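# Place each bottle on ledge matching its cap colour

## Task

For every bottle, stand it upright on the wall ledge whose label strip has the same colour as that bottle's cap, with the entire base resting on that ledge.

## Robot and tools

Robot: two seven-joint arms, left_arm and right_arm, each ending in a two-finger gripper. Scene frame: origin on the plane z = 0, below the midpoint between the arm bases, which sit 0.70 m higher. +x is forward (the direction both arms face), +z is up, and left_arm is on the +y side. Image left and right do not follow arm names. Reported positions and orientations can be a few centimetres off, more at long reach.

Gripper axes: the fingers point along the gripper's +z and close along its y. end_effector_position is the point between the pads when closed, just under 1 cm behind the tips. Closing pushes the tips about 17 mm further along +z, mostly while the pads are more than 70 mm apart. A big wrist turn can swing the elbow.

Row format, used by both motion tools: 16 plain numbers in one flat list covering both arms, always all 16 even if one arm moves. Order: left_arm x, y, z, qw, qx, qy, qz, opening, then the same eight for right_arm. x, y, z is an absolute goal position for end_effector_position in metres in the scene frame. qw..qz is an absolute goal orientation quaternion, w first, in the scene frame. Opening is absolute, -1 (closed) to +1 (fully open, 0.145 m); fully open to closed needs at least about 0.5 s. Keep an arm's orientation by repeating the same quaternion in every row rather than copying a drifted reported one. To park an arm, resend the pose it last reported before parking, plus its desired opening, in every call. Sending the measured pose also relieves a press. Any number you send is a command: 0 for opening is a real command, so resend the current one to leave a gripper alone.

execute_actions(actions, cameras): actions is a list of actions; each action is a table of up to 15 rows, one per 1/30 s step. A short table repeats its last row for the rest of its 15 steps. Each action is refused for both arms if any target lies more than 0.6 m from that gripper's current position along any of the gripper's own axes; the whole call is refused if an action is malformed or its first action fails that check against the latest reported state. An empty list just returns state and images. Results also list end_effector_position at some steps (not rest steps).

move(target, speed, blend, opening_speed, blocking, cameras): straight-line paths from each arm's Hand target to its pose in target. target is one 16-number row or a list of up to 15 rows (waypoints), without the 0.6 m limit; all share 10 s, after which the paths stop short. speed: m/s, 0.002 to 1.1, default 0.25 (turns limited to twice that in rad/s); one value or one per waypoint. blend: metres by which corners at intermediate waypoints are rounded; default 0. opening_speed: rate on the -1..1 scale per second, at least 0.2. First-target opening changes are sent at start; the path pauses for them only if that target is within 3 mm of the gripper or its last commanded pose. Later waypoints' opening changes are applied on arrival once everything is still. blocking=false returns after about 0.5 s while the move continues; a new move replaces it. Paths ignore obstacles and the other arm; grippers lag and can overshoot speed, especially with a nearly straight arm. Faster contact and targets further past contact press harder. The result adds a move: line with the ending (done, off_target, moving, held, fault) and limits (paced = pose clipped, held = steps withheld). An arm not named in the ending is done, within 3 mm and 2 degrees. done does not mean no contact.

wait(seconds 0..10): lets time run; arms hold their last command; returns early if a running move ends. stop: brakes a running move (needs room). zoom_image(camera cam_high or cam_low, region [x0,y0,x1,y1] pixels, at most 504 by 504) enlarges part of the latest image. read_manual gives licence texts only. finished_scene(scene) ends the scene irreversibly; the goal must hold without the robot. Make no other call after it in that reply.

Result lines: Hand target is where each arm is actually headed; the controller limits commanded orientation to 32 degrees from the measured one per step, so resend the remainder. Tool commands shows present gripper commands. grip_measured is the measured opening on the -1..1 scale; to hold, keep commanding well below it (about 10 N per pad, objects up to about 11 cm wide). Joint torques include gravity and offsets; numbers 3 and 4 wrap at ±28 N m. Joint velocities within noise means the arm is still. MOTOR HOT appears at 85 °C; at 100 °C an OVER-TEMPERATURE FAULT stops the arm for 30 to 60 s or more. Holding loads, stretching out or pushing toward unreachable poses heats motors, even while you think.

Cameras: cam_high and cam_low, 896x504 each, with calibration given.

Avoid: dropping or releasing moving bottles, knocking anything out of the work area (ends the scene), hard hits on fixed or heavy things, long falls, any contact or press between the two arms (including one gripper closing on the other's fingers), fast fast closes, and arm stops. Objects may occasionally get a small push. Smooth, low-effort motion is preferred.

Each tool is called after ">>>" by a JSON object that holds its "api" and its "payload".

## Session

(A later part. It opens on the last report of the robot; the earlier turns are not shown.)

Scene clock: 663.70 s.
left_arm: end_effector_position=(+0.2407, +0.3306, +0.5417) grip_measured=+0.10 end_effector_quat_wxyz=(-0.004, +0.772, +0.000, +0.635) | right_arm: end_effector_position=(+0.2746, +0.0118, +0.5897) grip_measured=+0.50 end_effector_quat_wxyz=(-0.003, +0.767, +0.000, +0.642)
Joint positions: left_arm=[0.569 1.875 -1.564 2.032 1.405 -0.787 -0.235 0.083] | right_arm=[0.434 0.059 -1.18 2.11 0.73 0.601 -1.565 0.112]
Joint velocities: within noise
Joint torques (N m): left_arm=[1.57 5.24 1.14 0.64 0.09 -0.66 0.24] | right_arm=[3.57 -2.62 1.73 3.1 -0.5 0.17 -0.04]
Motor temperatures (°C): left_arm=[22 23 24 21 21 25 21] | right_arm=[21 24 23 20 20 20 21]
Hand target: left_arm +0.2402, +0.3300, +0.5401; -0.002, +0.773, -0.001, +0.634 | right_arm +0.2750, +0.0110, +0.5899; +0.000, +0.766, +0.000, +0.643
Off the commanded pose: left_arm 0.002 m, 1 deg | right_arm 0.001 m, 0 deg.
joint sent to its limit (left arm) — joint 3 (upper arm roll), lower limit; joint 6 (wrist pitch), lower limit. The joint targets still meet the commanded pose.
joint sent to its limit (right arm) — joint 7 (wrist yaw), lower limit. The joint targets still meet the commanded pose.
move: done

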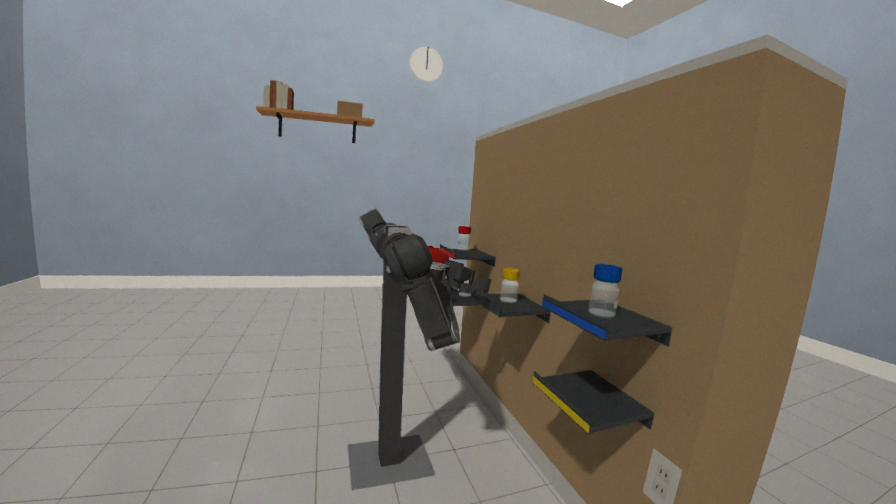

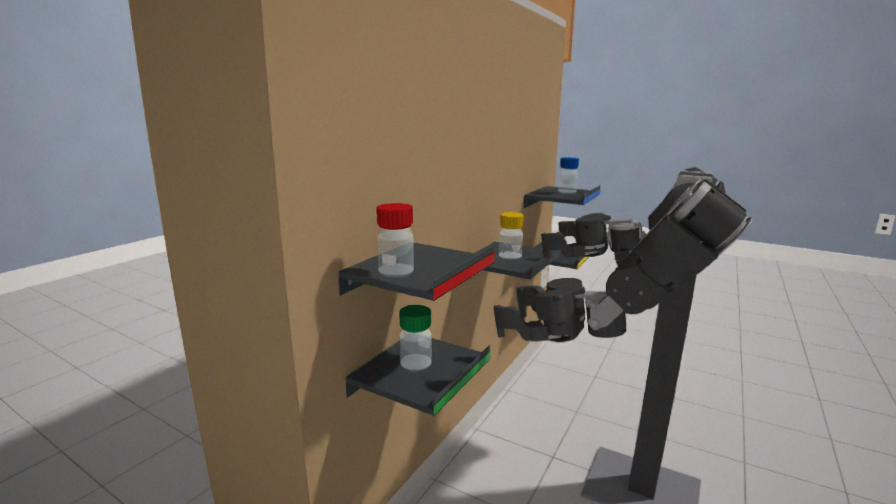

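>>> {"api": "move", "payload": {"target": [[0.24,0.33,0.54,0,0.766,0,0.643,0.1,0.377,0.011,0.59,0,0.766,0,0.643,0.5]], "speed": 0.12}}

>>> {"api": "zoom_image", "payload": {"camera": "cam_high", "region": [460, 230, 560, 320]}}

>>> {"api": "zoom_image", "payload": {"camera": "cam_low", "region": [470, 180, 590, 290]}}

Scene clock: 672.40 s.
left_arm: end_effector_position=(+0.2407, +0.3306, +0.5417) grip_measured=+0.10 end_effector_quat_wxyz=(-0.004, +0.772, +0.000, +0.635) | right_arm: end_effector_position=(+0.3772, +0.0099, +0.5904) grip_measured=+0.50 end_effector_quat_wxyz=(+0.004, +0.765, +0.000, +0.644)
Joint positions: left_arm=[0.569 1.875 -1.564 2.032 1.405 -0.787 -0.235 0.083] | right_arm=[0.699 0.077 -0.998 1.73 0.859 0.494 -1.262 0.112]
Joint velocities: within noise
Joint torques (N m): left_arm=[1.57 5.24 1.16 0.62 0.08 -0.66 0.24] | right_arm=[5.29 -2.39 2.55 3.19 -0.37 -0.21 0.17]
Motor temperatures (°C): left_arm=[22 24 24 21 21 25 21] | right_arm=[21 24 23 20 20 20 21]
Hand target: left_arm +0.2402, +0.3300, +0.5401; -0.002, +0.773, -0.001, +0.634 | right_arm +0.3770, +0.0109, +0.5900; +0.000, +0.766, +0.000, +0.643
Off the commanded pose: left_arm 0.002 m, 1 deg | right_arm 0.001 m, 0 deg.
joint sent to its limit (left arm) — joint 3 (upper arm roll), lower limit; joint 6 (wrist pitch), lower limit. The joint targets still meet the commanded pose.
move: done

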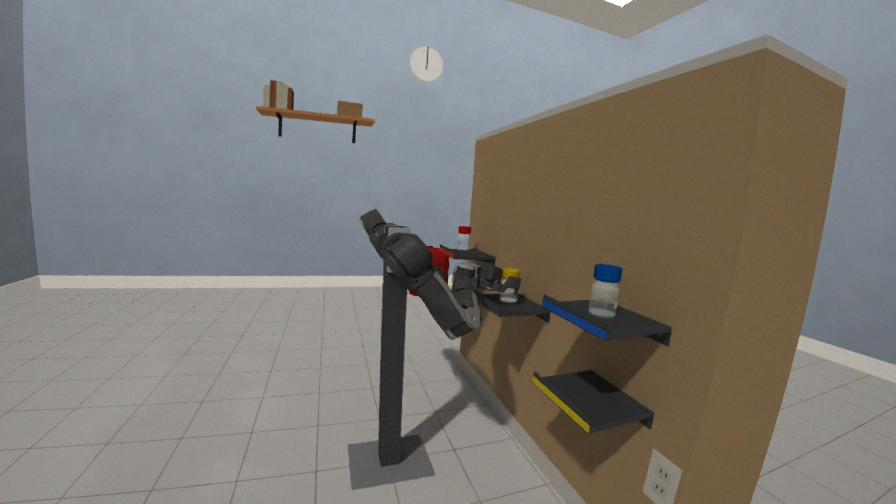

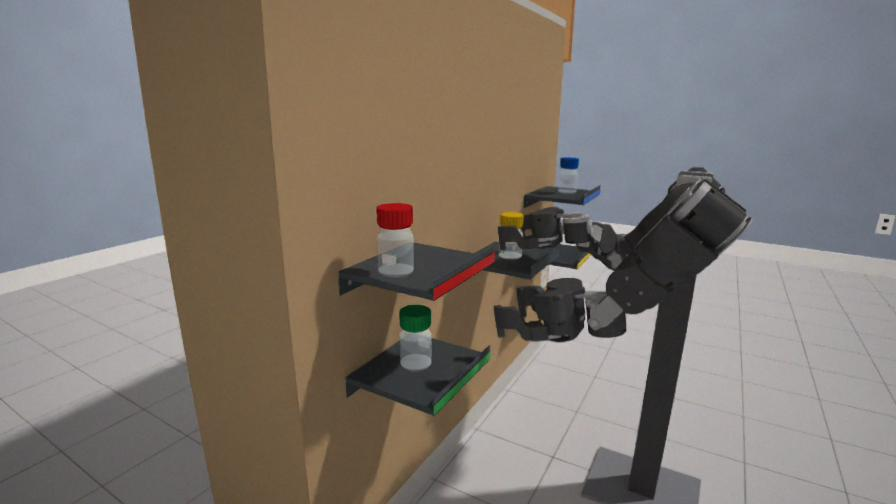

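Scaled by 5.040 from the camera's 896x504 image, which has a finer 1280x720 frame.

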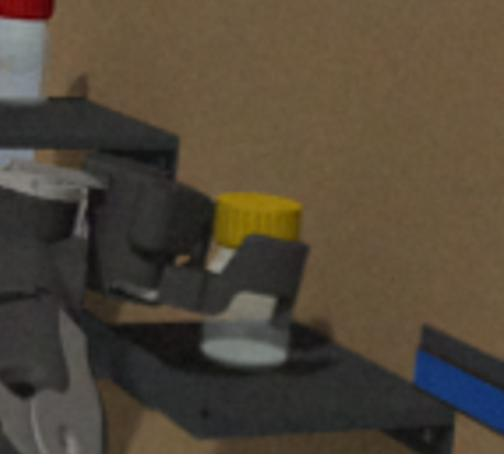

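Scaled by 4.200 from the camera's 896x504 image, which has a finer 1280x720 frame.

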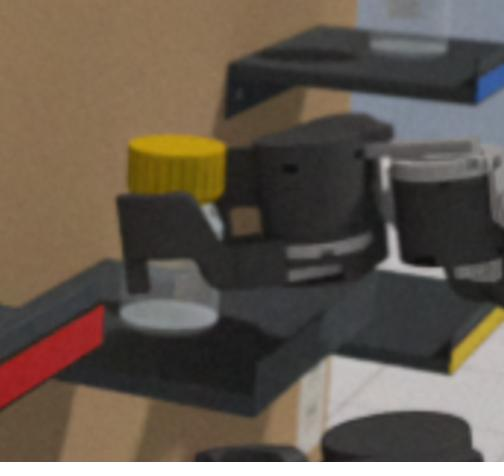

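Good. Close, lift, and exit on the right side.

>>> {"api": "move", "payload": {"target": [[0.24,0.33,0.54,0,0.766,0,0.643,0.1,0.377,0.011,0.59,0,0.766,0,0.643,-0.7],[0.24,0.33,0.54,0,0.766,0,0.643,0.1,0.377,0.0,0.63,0,0.766,0,0.643,-0.7]], "speed": 0.1, "opening_speed": 0.7}}

>>> {"api": "move", "payload": {"target": [[0.24,0.33,0.54,0,0.766,0,0.643,0.1,0.32,-0.12,0.632,0,0.766,0,0.643,-0.7],[0.24,0.33,0.54,0,0.766,0,0.643,0.1,0.26,-0.19,0.60,0,0.766,0,0.643,-0.7],[0.24,0.33,0.54,0,0.766,0,0.643,0.1,0.225,-0.29,0.545,0,0.766,0,0.643,-0.7],[0.24,0.33,0.54,0,0.766,0,0.643,0.1,0.225,-0.395,0.537,0,0.766,0,0.643,-0.7]], "speed": 0.13, "blend": [0.02,0.02,0.02,0]}}

>>> {"api": "zoom_image", "payload": {"camera": "cam_high", "region": [430, 220, 690, 440]}}

>>> {"api": "zoom_image", "payload": {"camera": "cam_low", "region": [470, 140, 640, 290]}}

Scene clock: 689.93 s.
left_arm: end_effector_position=(+0.2407, +0.3306, +0.5417) grip_measured=+0.10 end_effector_quat_wxyz=(-0.004, +0.772, +0.000, +0.635) | right_arm: end_effector_position=(+0.3770, +0.0011, +0.6286) grip_measured=-0.24 end_effector_quat_wxyz=(-0.003, +0.768, +0.001, +0.641)
Joint positions: left_arm=[0.569 1.875 -1.564 2.032 1.405 -0.787 -0.235 0.083] | right_arm=[0.769 0.069 -0.91 1.816 0.977 0.635 -1.323 0.058]
Joint velocities: within noise
Joint torques (N m): left_arm=[1.6 5.24 1.16 0.65 0.08 -0.65 0.24] | right_arm=[6.05 -1.78 2.39 3.15 -0.55 -0.06 -0.14]
Motor temperatures (°C): left_arm=[22 24 24 21 21 25 21] | right_arm=[22 24 23 20 20 20 21]
Hand target: left_arm +0.2402, +0.3300, +0.5401; -0.002, +0.773, -0.001, +0.634 | right_arm +0.3770, -0.0001, +0.6300; +0.000, +0.766, +0.000, +0.643
Off the commanded pose: left_arm 0.002 m, 1 deg | right_arm 0.002 m, 1 deg.
joint sent to its limit (left arm) — joint 3 (upper arm roll), lower limit; joint 6 (wrist pitch), lower limit. The joint targets still meet the commanded pose.
move: done

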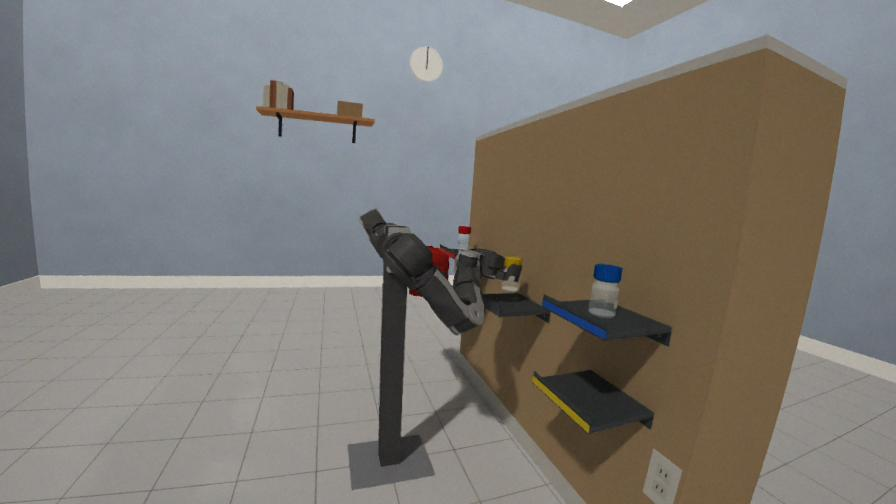

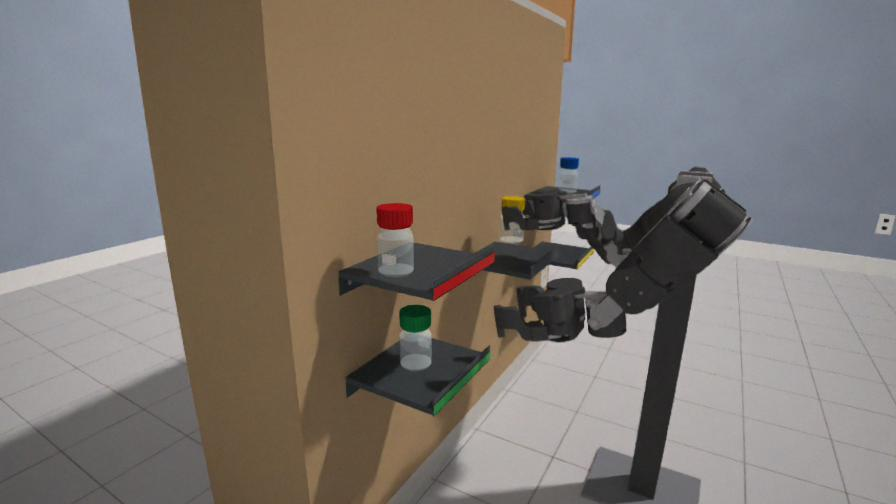

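Scene clock: 693.83 s.
left_arm: end_effector_position=(+0.2407, +0.3306, +0.5417) grip_measured=+0.10 end_effector_quat_wxyz=(-0.004, +0.772, +0.000, +0.635) | right_arm: end_effector_position=(+0.2256, -0.3949, +0.5366) grip_measured=-0.24 end_effector_quat_wxyz=(+0.051, +0.794, +0.021, +0.606)
Joint positions: left_arm=[0.569 1.875 -1.564 2.032 1.405 -0.787 -0.235 0.083] | right_arm=[0.529 1.935 -1.571 1.812 1.559 -0.776 0.024 0.058]
Joint velocities: within noise
Joint torques (N m): left_arm=[1.57 5.24 1.16 0.64 0.08 -0.66 0.24] | right_arm=[0.99 6.95 1.81 -0.12 0.21 -0.68 0.1]
Motor temperatures (°C): left_arm=[22 24 23 21 21 25 21] | right_arm=[22 24 23 20 20 20 21]
Hand target: left_arm +0.2402, +0.3300, +0.5401; -0.002, +0.773, -0.001, +0.634 | right_arm +0.2253, -0.3947, +0.5370; +0.050, +0.792, +0.021, +0.608
Off the commanded pose: left_arm 0.002 m, 1 deg | right_arm 0.001 m, 8 deg.
joint sent to its limit (left arm) — joint 3 (upper arm roll), lower limit; joint 6 (wrist pitch), lower limit. The joint targets still meet the commanded pose.
joint sent to its limit (right arm) — joint 3 (upper arm roll), lower limit; joint 5 (forearm roll), upper limit; joint 6 (wrist pitch), lower limit. The joint targets are off in orientation, not in position.
move: off_target (right_arm)

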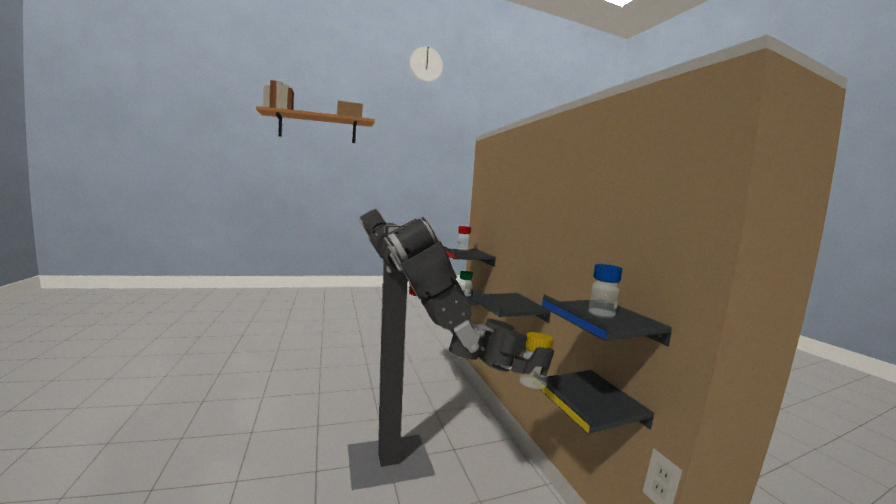

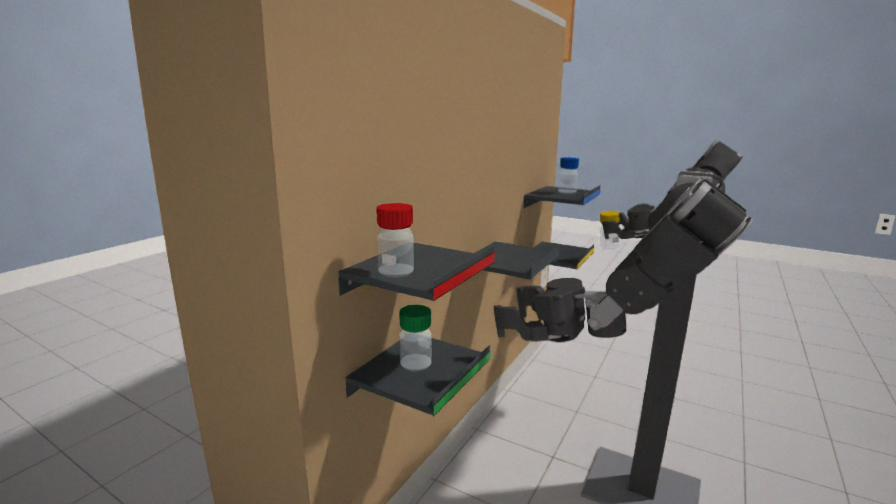

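Scaled by 1.938 from the camera's 896x504 image, which has a finer 1280x720 frame.

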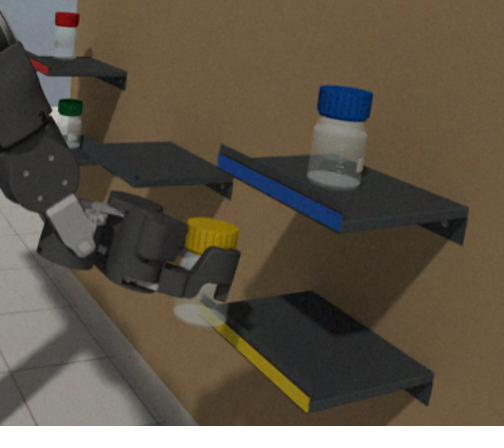

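Scaled by 2.965 from the camera's 896x504 image, which has a finer 1280x720 frame.

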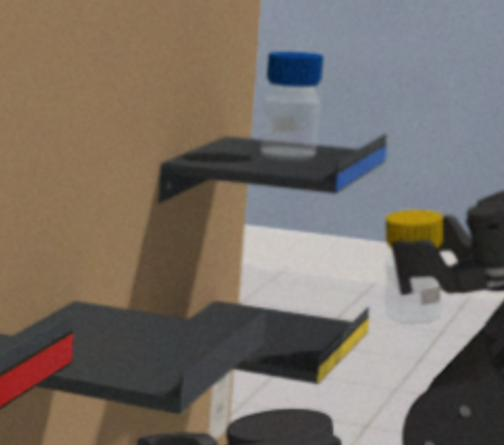

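>>> {"api": "move", "payload": {"target": [[0.24,0.33,0.54,0,0.766,0,0.643,0.1,0.383,-0.40,0.534,0,0.766,0,0.643,-0.7],[0.24,0.33,0.54,0,0.766,0,0.643,0.1,0.383,-0.40,0.505,0,0.766,0,0.643,-0.7],[0.24,0.33,0.54,0,0.766,0,0.643,0.1,0.383,-0.40,0.488,0,0.766,0,0.643,-0.7]], "speed": [0.13,0.08,0.02]}}

>>> {"api": "zoom_image", "payload": {"camera": "cam_high", "region": [520, 300, 660, 440]}}

Scene clock: 703.83 s.
left_arm: end_effector_position=(+0.2407, +0.3306, +0.5417) grip_measured=+0.10 end_effector_quat_wxyz=(-0.004, +0.772, +0.000, +0.635) | right_arm: end_effector_position=(+0.3837, -0.4022, +0.4918) grip_measured=-0.24 end_effector_quat_wxyz=(+0.004, +0.763, -0.001, +0.647)
Joint positions: left_arm=[0.569 1.875 -1.564 2.032 1.405 -0.787 -0.235 0.083] | right_arm=[0.709 1.224 -1.282 1.046 1.557 -0.436 0.201 0.058]
Joint velocities: within noise
Joint torques (N m): left_arm=[1.6 5.24 1.16 0.64 0.08 -0.65 0.24] | right_arm=[3.52 5.13 2.95 0.25 0.3 -0.34 0.14]
Motor temperatures (°C): left_arm=[22 24 23 21 21 25 21] | right_arm=[22 24 23 20 20 20 21]
Hand target: left_arm +0.2402, +0.3300, +0.5401; -0.002, +0.773, -0.001, +0.634 | right_arm +0.3830, -0.4000, +0.4880; +0.000, +0.766, +0.000, +0.643
Off the commanded pose: left_arm 0.002 m, 1 deg | right_arm 0.004 m, 1 deg.
joint sent to its limit (left arm) — joint 3 (upper arm roll), lower limit; joint 6 (wrist pitch), lower limit. The joint targets still meet the commanded pose.
move: off_target (right_arm)

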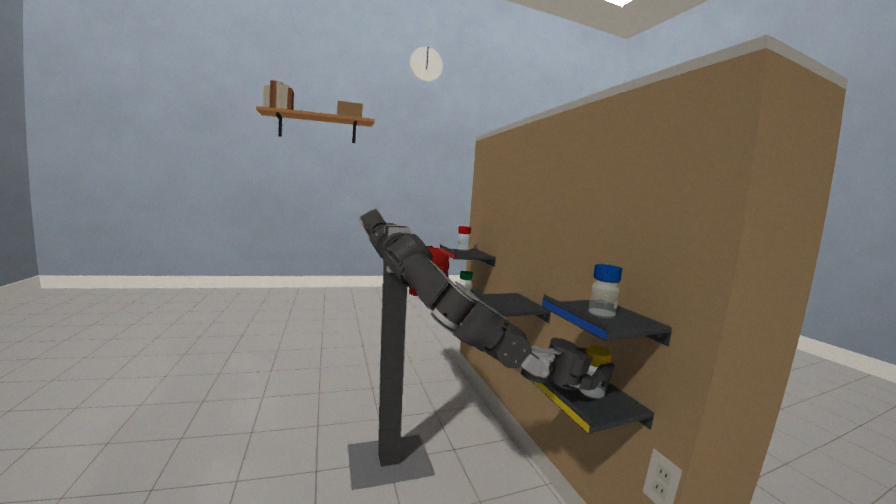

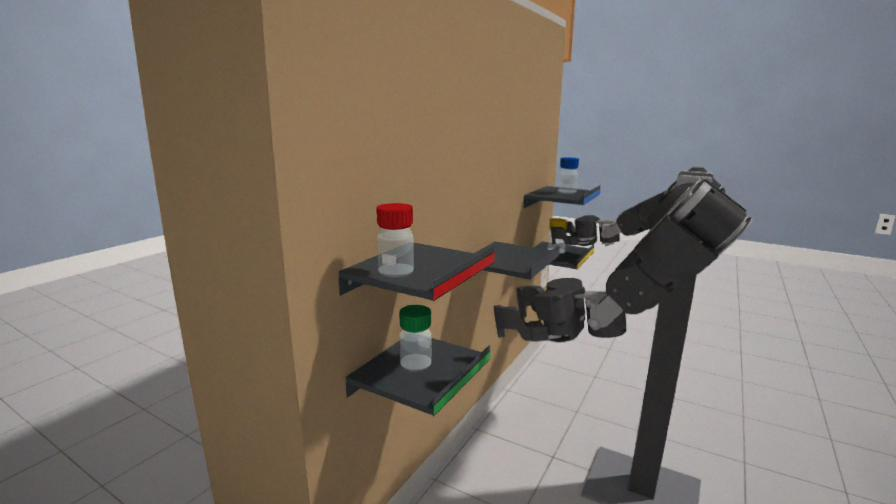

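Scaled by 3.600 from the camera's 896x504 image, which has a finer 1280x720 frame.

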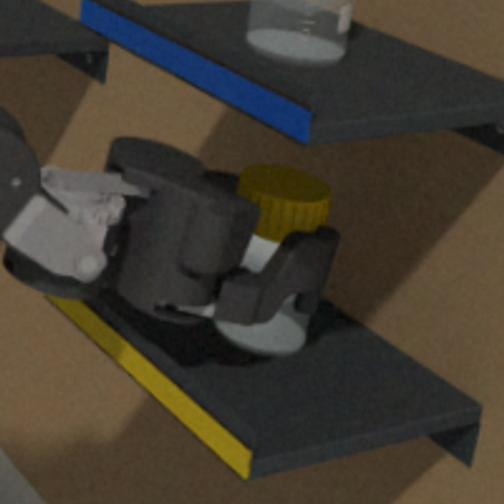

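>>> {"api": "move", "payload": {"target": [[0.24,0.33,0.54,0,0.766,0,0.643,0.1,0.383,-0.40,0.483,0,0.766,0,0.643,-0.7]], "speed": 0.02, "cameras": []}}

Scene clock: 708.53 s.
left_arm: end_effector_position=(+0.2407, +0.3306, +0.5417) grip_measured=+0.10 end_effector_quat_wxyz=(-0.004, +0.772, +0.000, +0.635) | right_arm: end_effector_position=(+0.3845, -0.4024, +0.4909) grip_measured=-0.24 end_effector_quat_wxyz=(+0.005, +0.757, +0.001, +0.653)
Joint positions: left_arm=[0.569 1.875 -1.564 2.032 1.405 -0.787 -0.235 0.083] | right_arm=[0.704 1.21 -1.282 1.026 1.559 -0.461 0.21 0.058]
Joint velocities: within noise
Joint torques (N m): left_arm=[1.6 5.24 1.16 0.64 0.08 -0.66 0.24] | right_arm=[2.68 4.58 2.89 0.09 0.27 0.09 0.11]
Motor temperatures (°C): left_arm=[22 24 23 21 21 25 21] | right_arm=[22 24 23 20 20 20 21]
Hand target: left_arm +0.2402, +0.3300, +0.5401; -0.002, +0.773, -0.001, +0.634 | right_arm +0.3829, -0.3999, +0.4831; +0.000, +0.766, +0.000, +0.643
Off the commanded pose: left_arm 0.002 m, 1 deg | right_arm 0.008 m, 2 deg.
joint sent to its limit (left arm) — joint 3 (upper arm roll), lower limit; joint 6 (wrist pitch), lower limit. The joint targets still meet the commanded pose.
joint sent to its limit (right arm) — joint 5 (forearm roll), upper limit. The joint targets still meet the commanded pose.
move: off_target (right_arm)
No camera images: "cameras" was empty.

Contact. Release and retreat.

>>> {"api": "move", "payload": {"target": [[0.24,0.33,0.54,0,0.766,0,0.643,0.1,0.384,-0.402,0.488,0,0.766,0,0.643,0.2],[0.24,0.33,0.54,0,0.766,0,0.643,0.1,0.384,-0.402,0.494,0,0.766,0,0.643,0.2],[0.24,0.33,0.54,0,0.766,0,0.643,0.1,0.23,-0.395,0.50,0,0.766,0,0.643,0.2]], "speed": [0.03,0.03,0.15], "opening_speed": 0.3}}

>>> {"api": "zoom_image", "payload": {"camera": "cam_high", "region": [430, 220, 690, 440]}}

>>> {"api": "zoom_image", "payload": {"camera": "cam_low", "region": [330, 140, 630, 430]}}

Scene clock: 721.83 s.
left_arm: end_effector_position=(+0.2407, +0.3306, +0.5417) grip_measured=+0.10 end_effector_quat_wxyz=(-0.004, +0.772, +0.000, +0.635) | right_arm: end_effector_position=(+0.2312, -0.3952, +0.5008) grip_measured=+0.20 end_effector_quat_wxyz=(+0.040, +0.807, +0.015, +0.589)
Joint positions: left_arm=[0.569 1.875 -1.564 2.032 1.405 -0.787 -0.235 0.083] | right_arm=[0.48 1.8 -1.571 1.709 1.559 -0.782 0.009 0.09]
Joint velocities: within noise
Joint torques (N m): left_arm=[1.6 5.24 1.14 0.62 0.08 -0.65 0.24] | right_arm=[1.2 7.4 1.74 0.13 0.16 -0.52 0.11]
Motor temperatures (°C): left_arm=[22 24 23 21 21 25 21] | right_arm=[21 24 23 19 20 20 21]
Hand target: left_arm +0.2402, +0.3300, +0.5401; -0.002, +0.773, -0.001, +0.634 | right_arm +0.2304, -0.3948, +0.5001; +0.039, +0.808, +0.016, +0.588
Off the commanded pose: left_arm 0.002 m, 1 deg | right_arm 0.001 m, 9 deg.
joint sent to its limit (left arm) — joint 3 (upper arm roll), lower limit; joint 6 (wrist pitch), lower limit. The joint targets still meet the commanded pose.
joint sent to its limit (right arm) — joint 3 (upper arm roll), lower limit; joint 5 (forearm roll), upper limit; joint 6 (wrist pitch), lower limit. The joint targets are off in orientation, not in position.
move: off_target (right_arm)

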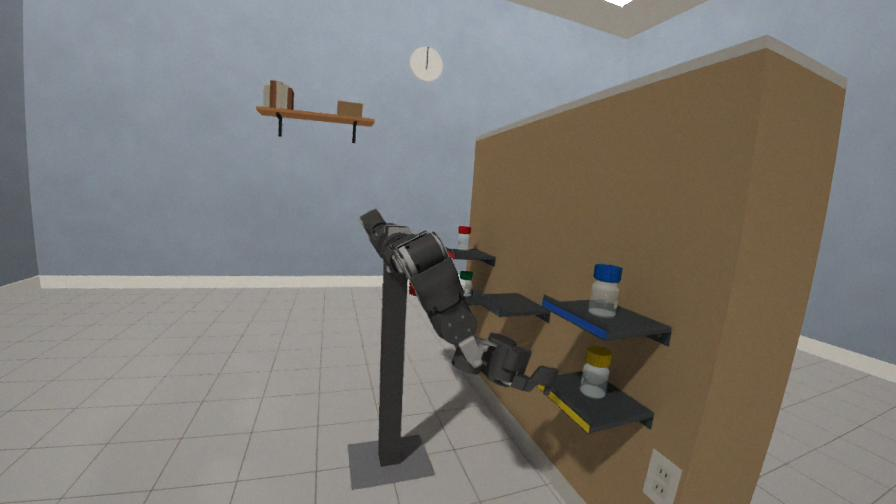

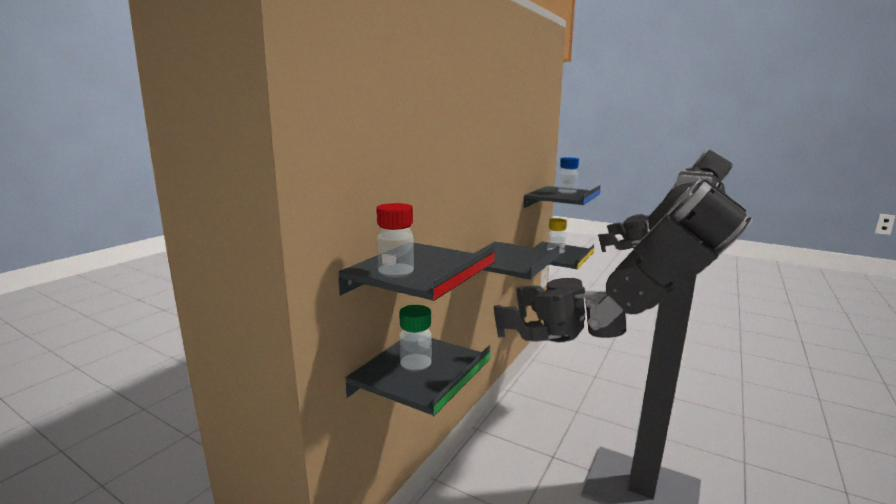

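Scaled by 1.938 from the camera's 896x504 image, which has a finer 1280x720 frame.

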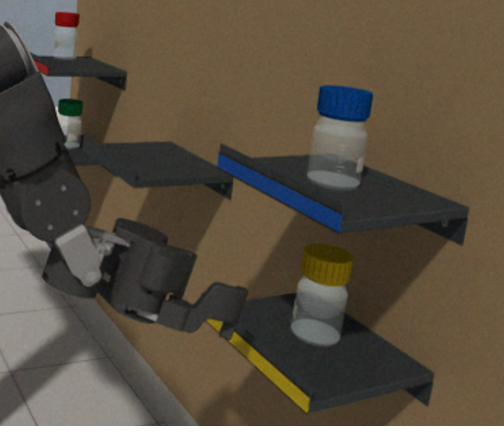

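Scaled by 1.680 from the camera's 896x504 image, which has a finer 1280x720 frame.

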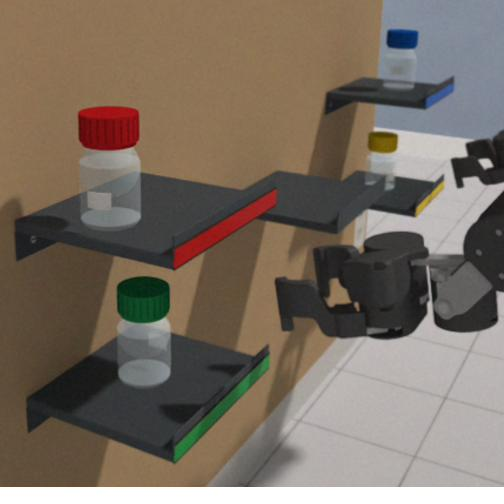

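>>> {"api": "finished_scene", "payload": {"scene": 2}}

The scene is finished: the task was done.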